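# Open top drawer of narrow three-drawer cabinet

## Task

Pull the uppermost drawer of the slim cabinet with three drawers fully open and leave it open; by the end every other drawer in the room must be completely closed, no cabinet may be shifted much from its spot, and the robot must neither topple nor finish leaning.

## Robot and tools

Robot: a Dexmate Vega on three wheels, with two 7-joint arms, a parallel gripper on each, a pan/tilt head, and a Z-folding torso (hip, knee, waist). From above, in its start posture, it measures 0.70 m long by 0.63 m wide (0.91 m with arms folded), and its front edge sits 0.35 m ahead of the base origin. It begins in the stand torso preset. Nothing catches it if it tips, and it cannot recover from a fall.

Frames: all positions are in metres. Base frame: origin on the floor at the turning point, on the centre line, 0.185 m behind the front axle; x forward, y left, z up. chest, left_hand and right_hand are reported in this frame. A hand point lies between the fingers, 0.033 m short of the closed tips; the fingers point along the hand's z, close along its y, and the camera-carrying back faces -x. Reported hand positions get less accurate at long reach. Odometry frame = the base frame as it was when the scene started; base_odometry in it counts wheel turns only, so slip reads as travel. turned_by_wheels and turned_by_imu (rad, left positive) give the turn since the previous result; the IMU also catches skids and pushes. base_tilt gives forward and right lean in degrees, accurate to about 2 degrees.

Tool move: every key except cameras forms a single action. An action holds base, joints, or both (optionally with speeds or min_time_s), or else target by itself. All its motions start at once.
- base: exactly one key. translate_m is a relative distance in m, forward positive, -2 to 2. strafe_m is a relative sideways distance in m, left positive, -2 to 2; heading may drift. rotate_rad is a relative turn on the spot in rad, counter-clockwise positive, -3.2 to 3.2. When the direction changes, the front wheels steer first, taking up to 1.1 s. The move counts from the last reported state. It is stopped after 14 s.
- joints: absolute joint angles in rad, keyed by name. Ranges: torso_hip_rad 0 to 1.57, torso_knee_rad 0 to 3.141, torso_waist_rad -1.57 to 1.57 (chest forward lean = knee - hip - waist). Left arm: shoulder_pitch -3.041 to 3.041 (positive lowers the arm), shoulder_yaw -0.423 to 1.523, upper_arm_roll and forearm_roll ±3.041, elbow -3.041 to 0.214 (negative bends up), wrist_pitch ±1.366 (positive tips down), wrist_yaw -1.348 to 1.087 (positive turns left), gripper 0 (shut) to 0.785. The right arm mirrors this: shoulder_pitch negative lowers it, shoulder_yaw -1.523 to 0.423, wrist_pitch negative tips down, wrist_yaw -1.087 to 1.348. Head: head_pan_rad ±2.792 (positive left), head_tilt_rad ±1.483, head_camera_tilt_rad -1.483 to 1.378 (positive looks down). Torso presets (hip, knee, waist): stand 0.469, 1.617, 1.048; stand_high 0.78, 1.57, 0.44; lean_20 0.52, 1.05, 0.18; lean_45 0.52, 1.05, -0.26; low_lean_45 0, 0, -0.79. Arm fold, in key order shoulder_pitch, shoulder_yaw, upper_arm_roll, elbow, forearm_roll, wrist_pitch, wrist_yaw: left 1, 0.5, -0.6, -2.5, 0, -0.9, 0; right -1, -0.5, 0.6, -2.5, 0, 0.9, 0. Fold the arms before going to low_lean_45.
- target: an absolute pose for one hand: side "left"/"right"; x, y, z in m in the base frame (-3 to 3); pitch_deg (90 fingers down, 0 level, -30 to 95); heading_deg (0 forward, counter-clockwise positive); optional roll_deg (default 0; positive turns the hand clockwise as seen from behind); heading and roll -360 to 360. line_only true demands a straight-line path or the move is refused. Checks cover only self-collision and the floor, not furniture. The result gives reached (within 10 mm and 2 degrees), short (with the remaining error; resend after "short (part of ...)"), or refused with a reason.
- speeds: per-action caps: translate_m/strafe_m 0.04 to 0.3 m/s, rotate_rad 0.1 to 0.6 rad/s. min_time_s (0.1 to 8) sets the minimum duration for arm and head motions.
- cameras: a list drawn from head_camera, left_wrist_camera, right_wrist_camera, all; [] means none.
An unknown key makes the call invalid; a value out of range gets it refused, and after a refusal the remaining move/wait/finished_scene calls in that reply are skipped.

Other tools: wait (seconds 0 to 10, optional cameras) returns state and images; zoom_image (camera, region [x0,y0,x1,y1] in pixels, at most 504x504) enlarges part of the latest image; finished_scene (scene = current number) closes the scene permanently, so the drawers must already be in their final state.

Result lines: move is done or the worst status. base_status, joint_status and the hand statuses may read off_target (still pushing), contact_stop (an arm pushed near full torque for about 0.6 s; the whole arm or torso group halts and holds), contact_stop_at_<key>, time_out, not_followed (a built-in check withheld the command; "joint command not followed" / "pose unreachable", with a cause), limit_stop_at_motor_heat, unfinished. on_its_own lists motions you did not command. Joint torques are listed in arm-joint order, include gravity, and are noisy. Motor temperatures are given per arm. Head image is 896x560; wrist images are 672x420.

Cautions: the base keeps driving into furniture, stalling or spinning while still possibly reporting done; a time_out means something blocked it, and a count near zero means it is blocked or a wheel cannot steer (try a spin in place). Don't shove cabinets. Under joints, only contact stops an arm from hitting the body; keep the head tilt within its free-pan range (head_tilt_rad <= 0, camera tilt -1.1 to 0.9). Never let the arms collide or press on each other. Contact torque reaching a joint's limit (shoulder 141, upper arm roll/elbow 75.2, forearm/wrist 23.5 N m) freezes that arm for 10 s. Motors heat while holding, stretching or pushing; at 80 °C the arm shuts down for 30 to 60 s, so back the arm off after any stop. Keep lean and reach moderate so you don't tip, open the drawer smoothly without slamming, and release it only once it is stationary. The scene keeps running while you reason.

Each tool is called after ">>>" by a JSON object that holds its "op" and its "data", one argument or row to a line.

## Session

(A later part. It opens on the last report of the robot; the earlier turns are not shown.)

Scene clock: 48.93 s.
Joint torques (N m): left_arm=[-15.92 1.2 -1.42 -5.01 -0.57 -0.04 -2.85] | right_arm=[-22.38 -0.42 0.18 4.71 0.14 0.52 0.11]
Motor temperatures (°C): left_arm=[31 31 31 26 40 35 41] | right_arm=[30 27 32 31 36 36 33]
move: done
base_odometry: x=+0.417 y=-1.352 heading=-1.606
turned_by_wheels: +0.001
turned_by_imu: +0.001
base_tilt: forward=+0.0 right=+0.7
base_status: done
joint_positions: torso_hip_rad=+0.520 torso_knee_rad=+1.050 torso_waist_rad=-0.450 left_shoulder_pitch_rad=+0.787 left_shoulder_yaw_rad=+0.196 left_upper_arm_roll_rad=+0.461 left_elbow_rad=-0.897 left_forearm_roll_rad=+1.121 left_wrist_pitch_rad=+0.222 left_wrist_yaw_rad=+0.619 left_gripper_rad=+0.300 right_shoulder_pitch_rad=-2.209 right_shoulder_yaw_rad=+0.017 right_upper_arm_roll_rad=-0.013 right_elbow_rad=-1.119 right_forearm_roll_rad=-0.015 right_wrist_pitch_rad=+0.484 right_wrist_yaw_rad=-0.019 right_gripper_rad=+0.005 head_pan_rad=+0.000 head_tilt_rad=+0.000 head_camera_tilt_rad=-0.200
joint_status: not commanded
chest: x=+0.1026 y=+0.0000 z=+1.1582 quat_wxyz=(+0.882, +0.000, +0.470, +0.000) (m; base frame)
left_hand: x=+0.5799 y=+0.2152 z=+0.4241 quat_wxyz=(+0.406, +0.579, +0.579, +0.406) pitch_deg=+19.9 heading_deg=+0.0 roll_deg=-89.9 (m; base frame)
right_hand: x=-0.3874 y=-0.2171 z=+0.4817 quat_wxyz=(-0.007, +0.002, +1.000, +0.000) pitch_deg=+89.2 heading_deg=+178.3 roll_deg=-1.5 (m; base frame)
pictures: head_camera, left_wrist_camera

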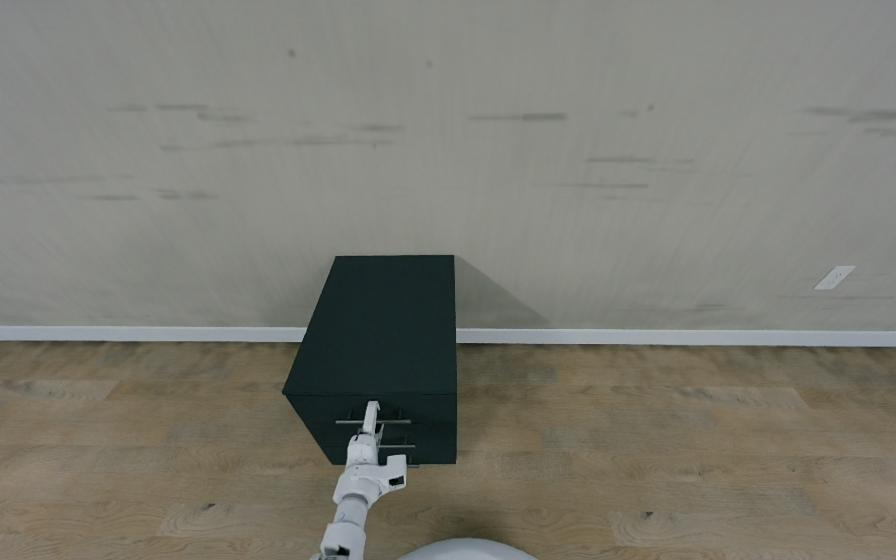

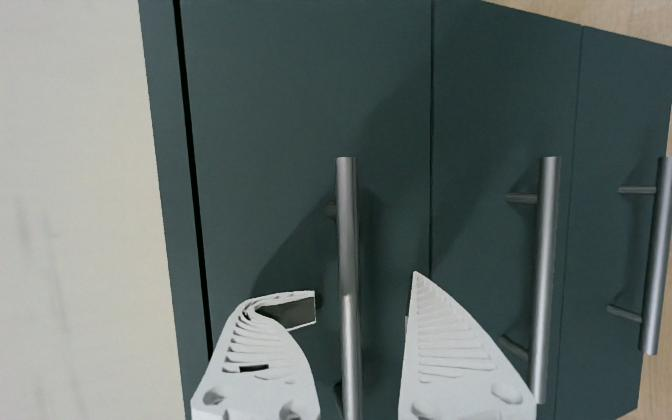

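>>> {"op": "move", "data": {
  "base": {"translate_m":-0.013},
  "speeds": {"translate_m":0.05},
  "cameras": []
}}

>>> {"op": "move", "data": {
  "joints": {"left_gripper_rad":0.0},
  "cameras": ["left_wrist_camera"]
}}

>>> {"op": "move", "data": {
  "base": {"translate_m":-0.33},
  "speeds": {"translate_m":0.08},
  "cameras": ["head_camera","left_wrist_camera"]
}}

Scene clock: 50.07 s.
Joint torques (N m): left_arm=[-18.55 0.58 -1.82 -5.45 0.35 -0.22 0.27] | right_arm=[-22.64 -0.52 0.07 3.74 0.12 -0.05 0.18]
Motor temperatures (°C): left_arm=[31 31 31 26 40 35 41] | right_arm=[30 27 32 31 36 36 33]
move: done
base_odometry: x=+0.418 y=-1.339 heading=-1.605
turned_by_wheels: +0.001
turned_by_imu: +0.000
base_tilt: forward=+0.0 right=+0.8
base_status: done
joint_positions: torso_hip_rad=+0.520 torso_knee_rad=+1.050 torso_waist_rad=-0.450 left_shoulder_pitch_rad=+0.787 left_shoulder_yaw_rad=+0.196 left_upper_arm_roll_rad=+0.461 left_elbow_rad=-0.897 left_forearm_roll_rad=+1.121 left_wrist_pitch_rad=+0.222 left_wrist_yaw_rad=+0.618 left_gripper_rad=+0.300 right_shoulder_pitch_rad=-2.209 right_shoulder_yaw_rad=+0.017 right_upper_arm_roll_rad=-0.013 right_elbow_rad=-1.119 right_forearm_roll_rad=-0.015 right_wrist_pitch_rad=+0.484 right_wrist_yaw_rad=-0.019 right_gripper_rad=+0.005 head_pan_rad=+0.000 head_tilt_rad=+0.000 head_camera_tilt_rad=-0.200
joint_status: not commanded
chest: x=+0.1027 y=+0.0000 z=+1.1581 quat_wxyz=(+0.882, +0.000, +0.471, +0.000) (m; base frame)
left_hand: x=+0.5797 y=+0.2153 z=+0.4235 quat_wxyz=(+0.405, +0.579, +0.579, +0.406) pitch_deg=+20.0 heading_deg=+0.0 roll_deg=-89.9 (m; base frame)
right_hand: x=-0.3874 y=-0.2171 z=+0.4818 quat_wxyz=(-0.007, +0.002, +1.000, +0.000) pitch_deg=+89.2 heading_deg=+178.3 roll_deg=-1.4 (m; base frame)
pictures: none
No camera images: "cameras" was empty.

Scene clock: 50.90 s.
Joint torques (N m): left_arm=[-15 1.58 -1.8 -4.18 0.48 -0.1 -0.25] | right_arm=[-22.76 -0.95 0.62 3.76 0.15 0.39 -0.02]
Motor temperatures (°C): left_arm=[31 31 31 26 40 35 41] | right_arm=[30 27 32 31 36 36 33]
move: done
base_odometry: x=+0.418 y=-1.339 heading=-1.605
turned_by_wheels: +0.000
turned_by_imu: +0.000
base_tilt: forward=+0.1 right=+0.8
base_status: not commanded
joint_positions: torso_hip_rad=+0.520 torso_knee_rad=+1.050 torso_waist_rad=-0.450 left_shoulder_pitch_rad=+0.787 left_shoulder_yaw_rad=+0.196 left_upper_arm_roll_rad=+0.461 left_elbow_rad=-0.897 left_forearm_roll_rad=+1.121 left_wrist_pitch_rad=+0.222 left_wrist_yaw_rad=+0.618 left_gripper_rad=+0.000 right_shoulder_pitch_rad=-2.209 right_shoulder_yaw_rad=+0.017 right_upper_arm_roll_rad=-0.013 right_elbow_rad=-1.119 right_forearm_roll_rad=-0.015 right_wrist_pitch_rad=+0.484 right_wrist_yaw_rad=-0.019 right_gripper_rad=+0.005 head_pan_rad=+0.000 head_tilt_rad=+0.000 head_camera_tilt_rad=-0.200
joint_status: all done
chest: x=+0.1027 y=+0.0000 z=+1.1581 quat_wxyz=(+0.882, +0.000, +0.471, +0.000) (m; base frame)
left_hand: x=+0.5798 y=+0.2152 z=+0.4237 quat_wxyz=(+0.405, +0.579, +0.579, +0.406) pitch_deg=+20.0 heading_deg=+0.0 roll_deg=-90.0 (m; base frame)
right_hand: x=-0.3874 y=-0.2171 z=+0.4818 quat_wxyz=(-0.007, +0.002, +1.000, +0.000) pitch_deg=+89.2 heading_deg=+178.3 roll_deg=-1.4 (m; base frame)
pictures: left_wrist_camera

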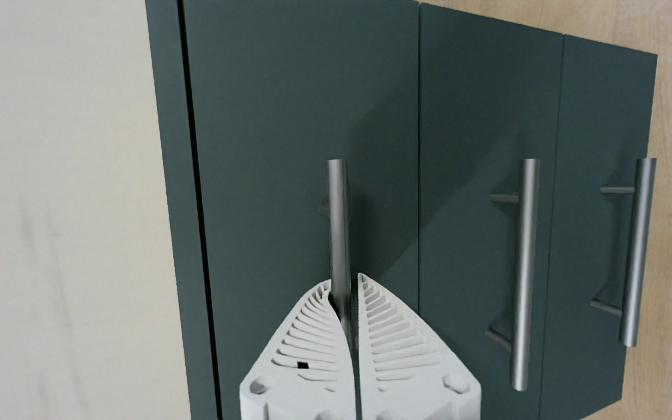

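Scene clock: 55.87 s.
Joint torques (N m): left_arm=[-0.13 -3.3 1.73 -2.5 1.35 -2.93 -1.34] | right_arm=[-23.69 0.19 0.1 4.29 0.05 0.17 0.13]
Motor temperatures (°C): left_arm=[31 31 31 26 40 35 41] | right_arm=[30 27 32 31 36 36 33]
move: done
base_odometry: x=+0.429 y=-1.009 heading=-1.604
turned_by_wheels: +0.001
turned_by_imu: +0.003
base_tilt: forward=+0.0 right=+0.8
base_status: done
joint_positions: torso_hip_rad=+0.520 torso_knee_rad=+1.050 torso_waist_rad=-0.450 left_shoulder_pitch_rad=+0.787 left_shoulder_yaw_rad=+0.196 left_upper_arm_roll_rad=+0.461 left_elbow_rad=-0.897 left_forearm_roll_rad=+1.121 left_wrist_pitch_rad=+0.223 left_wrist_yaw_rad=+0.619 left_gripper_rad=+0.000 right_shoulder_pitch_rad=-2.209 right_shoulder_yaw_rad=+0.017 right_upper_arm_roll_rad=-0.013 right_elbow_rad=-1.119 right_forearm_roll_rad=-0.015 right_wrist_pitch_rad=+0.484 right_wrist_yaw_rad=-0.019 right_gripper_rad=+0.005 head_pan_rad=+0.000 head_tilt_rad=+0.000 head_camera_tilt_rad=-0.200
joint_status: not commanded
chest: x=+0.1027 y=+0.0000 z=+1.1582 quat_wxyz=(+0.882, +0.000, +0.470, +0.000) (m; base frame)
left_hand: x=+0.5804 y=+0.2157 z=+0.4243 quat_wxyz=(+0.405, +0.579, +0.579, +0.407) pitch_deg=+19.9 heading_deg=+0.1 roll_deg=-89.9 (m; base frame)
right_hand: x=-0.3873 y=-0.2171 z=+0.4818 quat_wxyz=(-0.007, +0.002, +1.000, +0.000) pitch_deg=+89.2 heading_deg=+178.3 roll_deg=-1.5 (m; base frame)
pictures: head_camera, left_wrist_camera

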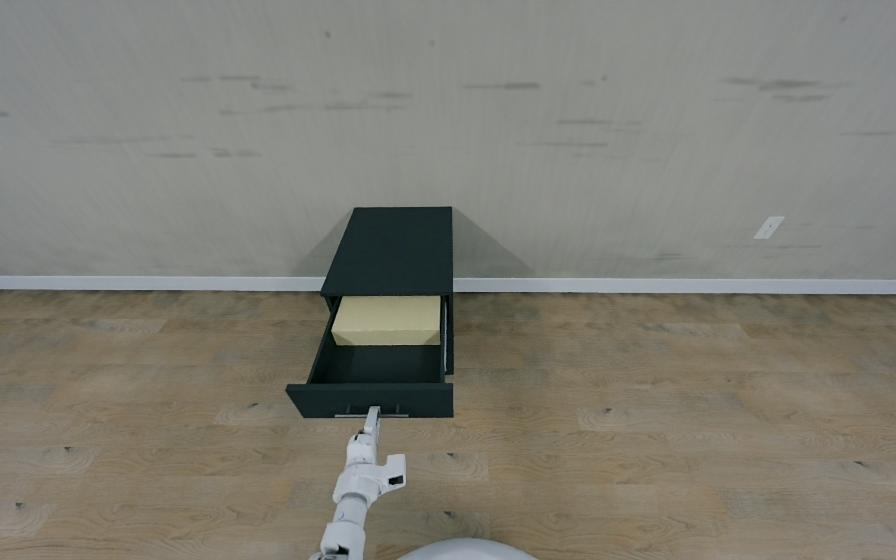

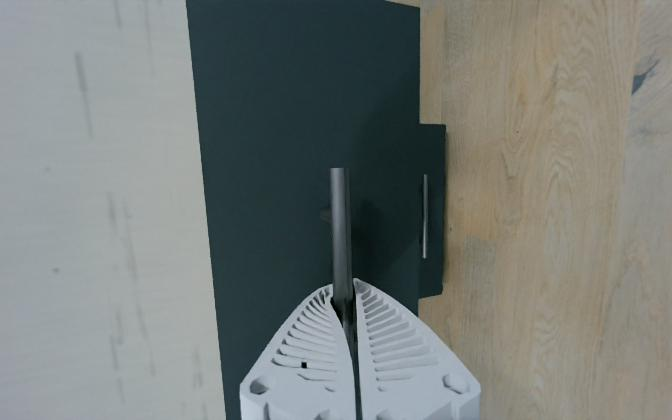

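>>> {"op": "move", "data": {
  "base": {"translate_m":-0.05},
  "speeds": {"translate_m":0.05},
  "cameras": ["head_camera"]
}}

>>> {"op": "move", "data": {
  "base": {"translate_m":-0.03},
  "speeds": {"translate_m":0.04},
  "cameras": ["head_camera","left_wrist_camera"]
}}

Scene clock: 57.87 s.
Joint torques (N m): left_arm=[4.59 -1.78 2.47 2.91 0.44 -2.8 -1.71] | right_arm=[-23.19 -0.28 -0.29 3.04 0.01 -0.31 0.13]
Motor temperatures (°C): left_arm=[31 31 31 26 40 35 41] | right_arm=[30 27 32 31 36 36 33]
move: done
base_odometry: x=+0.431 y=-0.959 heading=-1.603
turned_by_wheels: +0.001
turned_by_imu: +0.001
base_tilt: forward=+0.0 right=+0.8
base_status: done
joint_positions: torso_hip_rad=+0.520 torso_knee_rad=+1.050 torso_waist_rad=-0.450 left_shoulder_pitch_rad=+0.787 left_shoulder_yaw_rad=+0.196 left_upper_arm_roll_rad=+0.461 left_elbow_rad=-0.897 left_forearm_roll_rad=+1.121 left_wrist_pitch_rad=+0.223 left_wrist_yaw_rad=+0.619 left_gripper_rad=+0.000 right_shoulder_pitch_rad=-2.209 right_shoulder_yaw_rad=+0.017 right_upper_arm_roll_rad=-0.013 right_elbow_rad=-1.119 right_forearm_roll_rad=-0.015 right_wrist_pitch_rad=+0.484 right_wrist_yaw_rad=-0.019 right_gripper_rad=+0.005 head_pan_rad=+0.000 head_tilt_rad=+0.000 head_camera_tilt_rad=-0.200
joint_status: not commanded
chest: x=+0.1027 y=+0.0000 z=+1.1582 quat_wxyz=(+0.882, +0.000, +0.470, +0.000) (m; base frame)
left_hand: x=+0.5807 y=+0.2156 z=+0.4246 quat_wxyz=(+0.406, +0.579, +0.579, +0.407) pitch_deg=+19.9 heading_deg=+0.1 roll_deg=-89.9 (m; base frame)
right_hand: x=-0.3873 y=-0.2171 z=+0.4817 quat_wxyz=(-0.007, +0.002, +1.000, +0.000) pitch_deg=+89.2 heading_deg=+178.3 roll_deg=-1.5 (m; base frame)
pictures: head_camera

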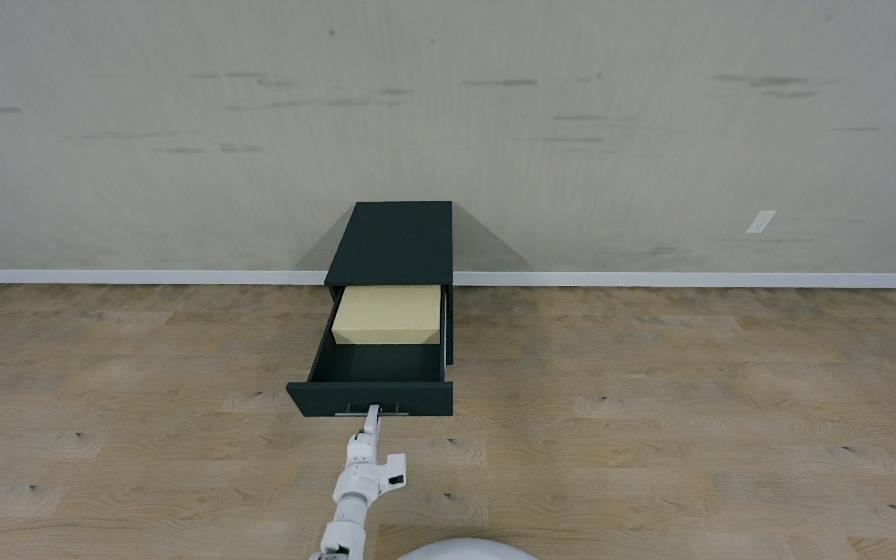

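Scene clock: 59.57 s.
Joint torques (N m): left_arm=[13.54 -3.96 2.84 5.99 -1.04 -0.51 -3.68] | right_arm=[-22.28 0.01 -0.05 3.3 0.08 -0.06 0.11]
Motor temperatures (°C): left_arm=[31 31 31 26 40 35 41] | right_arm=[30 27 32 31 36 36 33]
move: done
base_odometry: x=+0.432 y=-0.929 heading=-1.603
turned_by_wheels: +0.001
turned_by_imu: +0.001
base_tilt: forward=+0.0 right=+0.7
base_status: done
joint_positions: torso_hip_rad=+0.520 torso_knee_rad=+1.050 torso_waist_rad=-0.450 left_shoulder_pitch_rad=+0.786 left_shoulder_yaw_rad=+0.196 left_upper_arm_roll_rad=+0.461 left_elbow_rad=-0.898 left_forearm_roll_rad=+1.121 left_wrist_pitch_rad=+0.222 left_wrist_yaw_rad=+0.620 left_gripper_rad=+0.000 right_shoulder_pitch_rad=-2.209 right_shoulder_yaw_rad=+0.017 right_upper_arm_roll_rad=-0.013 right_elbow_rad=-1.119 right_forearm_roll_rad=-0.015 right_wrist_pitch_rad=+0.484 right_wrist_yaw_rad=-0.019 right_gripper_rad=+0.005 head_pan_rad=+0.000 head_tilt_rad=+0.000 head_camera_tilt_rad=-0.200
joint_status: not commanded
chest: x=+0.1026 y=+0.0000 z=+1.1583 quat_wxyz=(+0.882, +0.000, +0.470, +0.000) (m; base frame)
left_hand: x=+0.5813 y=+0.2153 z=+0.4254 quat_wxyz=(+0.406, +0.579, +0.578, +0.407) pitch_deg=+19.8 heading_deg=+0.0 roll_deg=-89.9 (m; base frame)
right_hand: x=-0.3872 y=-0.2171 z=+0.4817 quat_wxyz=(-0.007, +0.002, +1.000, +0.000) pitch_deg=+89.2 heading_deg=+178.3 roll_deg=-1.5 (m; base frame)
pictures: head_camera, left_wrist_camera

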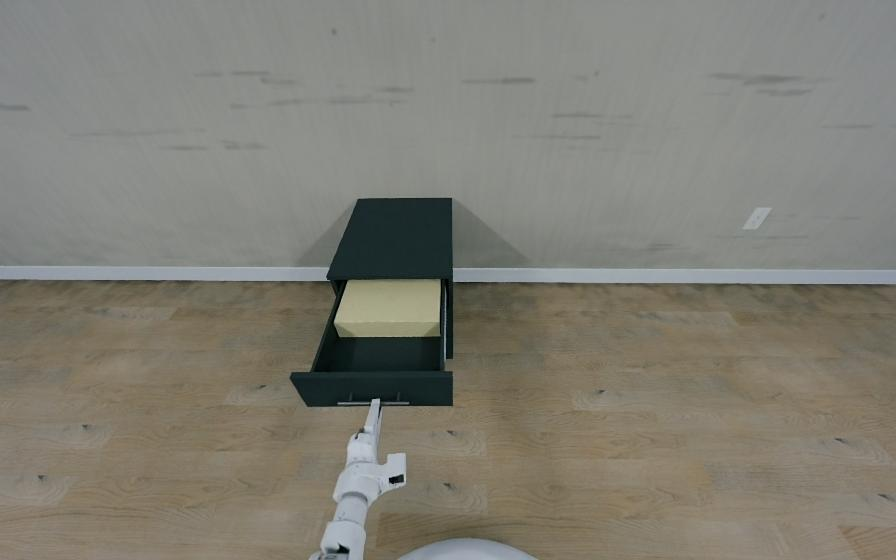

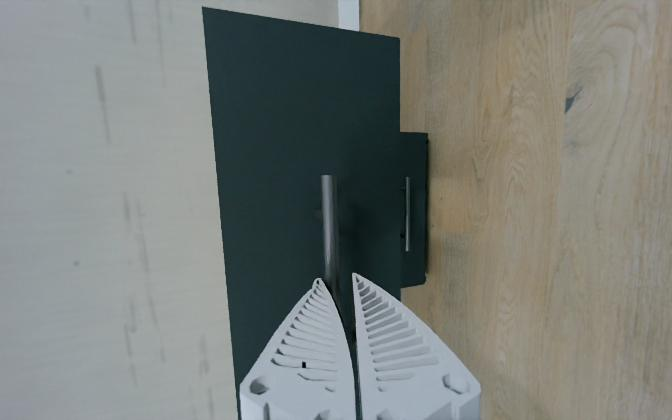

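>>> {"op": "move", "data": {
  "joints": {"left_gripper_rad":0.3},
  "cameras": []
}}

>>> {"op": "move", "data": {
  "base": {"translate_m":-0.12},
  "cameras": ["head_camera"]
}}

Scene clock: 60.83 s.
Joint torques (N m): left_arm=[-1.91 -3.2 0.74 -4.05 0.27 -0.3 0.81] | right_arm=[-22.5 -1.07 -0.07 4.11 0.08 -0.08 -0.02]
Motor temperatures (°C): left_arm=[31 31 31 26 40 35 41] | right_arm=[30 27 32 31 36 36 33]
move: done
base_odometry: x=+0.432 y=-0.929 heading=-1.603
turned_by_wheels: +0.000
turned_by_imu: +0.000
base_tilt: forward=+0.0 right=+0.7
base_status: not commanded
joint_positions: torso_hip_rad=+0.520 torso_knee_rad=+1.050 torso_waist_rad=-0.450 left_shoulder_pitch_rad=+0.787 left_shoulder_yaw_rad=+0.196 left_upper_arm_roll_rad=+0.461 left_elbow_rad=-0.897 left_forearm_roll_rad=+1.121 left_wrist_pitch_rad=+0.222 left_wrist_yaw_rad=+0.618 left_gripper_rad=+0.300 right_shoulder_pitch_rad=-2.209 right_shoulder_yaw_rad=+0.017 right_upper_arm_roll_rad=-0.013 right_elbow_rad=-1.119 right_forearm_roll_rad=-0.015 right_wrist_pitch_rad=+0.484 right_wrist_yaw_rad=-0.019 right_gripper_rad=+0.005 head_pan_rad=+0.000 head_tilt_rad=+0.000 head_camera_tilt_rad=-0.200
joint_status: all done
chest: x=+0.1028 y=+0.0000 z=+1.1581 quat_wxyz=(+0.882, +0.000, +0.471, +0.000) (m; base frame)
left_hand: x=+0.5802 y=+0.2155 z=+0.4238 quat_wxyz=(+0.405, +0.579, +0.579, +0.406) pitch_deg=+20.0 heading_deg=+0.0 roll_deg=-89.9 (m; base frame)
right_hand: x=-0.3873 y=-0.2171 z=+0.4818 quat_wxyz=(-0.007, +0.002, +1.000, +0.000) pitch_deg=+89.2 heading_deg=+178.3 roll_deg=-1.4 (m; base frame)
pictures: none
No camera images: "cameras" was empty.

Scene clock: 62.70 s.
Joint torques (N m): left_arm=[-2.84 -2.21 0.57 -3.26 0.31 -0.43 0.89] | right_arm=[-22.11 -0.22 0.05 4 0.01 -0.14 0.16]
Motor temperatures (°C): left_arm=[31 31 31 26 40 35 41] | right_arm=[30 27 32 31 36 36 33]
move: done
base_odometry: x=+0.435 y=-0.809 heading=-1.602
turned_by_wheels: +0.001
turned_by_imu: +0.001
base_tilt: forward=+0.1 right=+0.8
base_status: done
joint_positions: torso_hip_rad=+0.520 torso_knee_rad=+1.050 torso_waist_rad=-0.450 left_shoulder_pitch_rad=+0.787 left_shoulder_yaw_rad=+0.196 left_upper_arm_roll_rad=+0.461 left_elbow_rad=-0.897 left_forearm_roll_rad=+1.121 left_wrist_pitch_rad=+0.222 left_wrist_yaw_rad=+0.618 left_gripper_rad=+0.300 right_shoulder_pitch_rad=-2.209 right_shoulder_yaw_rad=+0.017 right_upper_arm_roll_rad=-0.013 right_elbow_rad=-1.119 right_forearm_roll_rad=-0.015 right_wrist_pitch_rad=+0.484 right_wrist_yaw_rad=-0.019 right_gripper_rad=+0.005 head_pan_rad=+0.000 head_tilt_rad=+0.000 head_camera_tilt_rad=-0.200
joint_status: not commanded
chest: x=+0.1028 y=+0.0000 z=+1.1581 quat_wxyz=(+0.882, +0.000, +0.471, +0.000) (m; base frame)
left_hand: x=+0.5801 y=+0.2155 z=+0.4237 quat_wxyz=(+0.405, +0.579, +0.579, +0.406) pitch_deg=+20.0 heading_deg=+0.0 roll_deg=-89.9 (m; base frame)
right_hand: x=-0.3873 y=-0.2171 z=+0.4818 quat_wxyz=(-0.007, +0.002, +1.000, +0.000) pitch_deg=+89.2 heading_deg=+178.3 roll_deg=-1.4 (m; base frame)
pictures: head_camera

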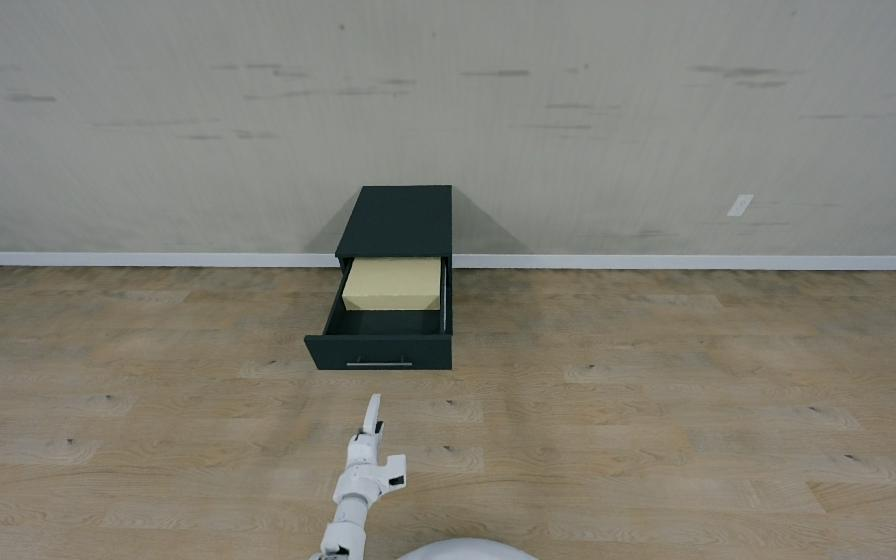

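>>> {"op": "finished_scene", "data": {
  "scene": 3
}}

The scene is finished: the task was done.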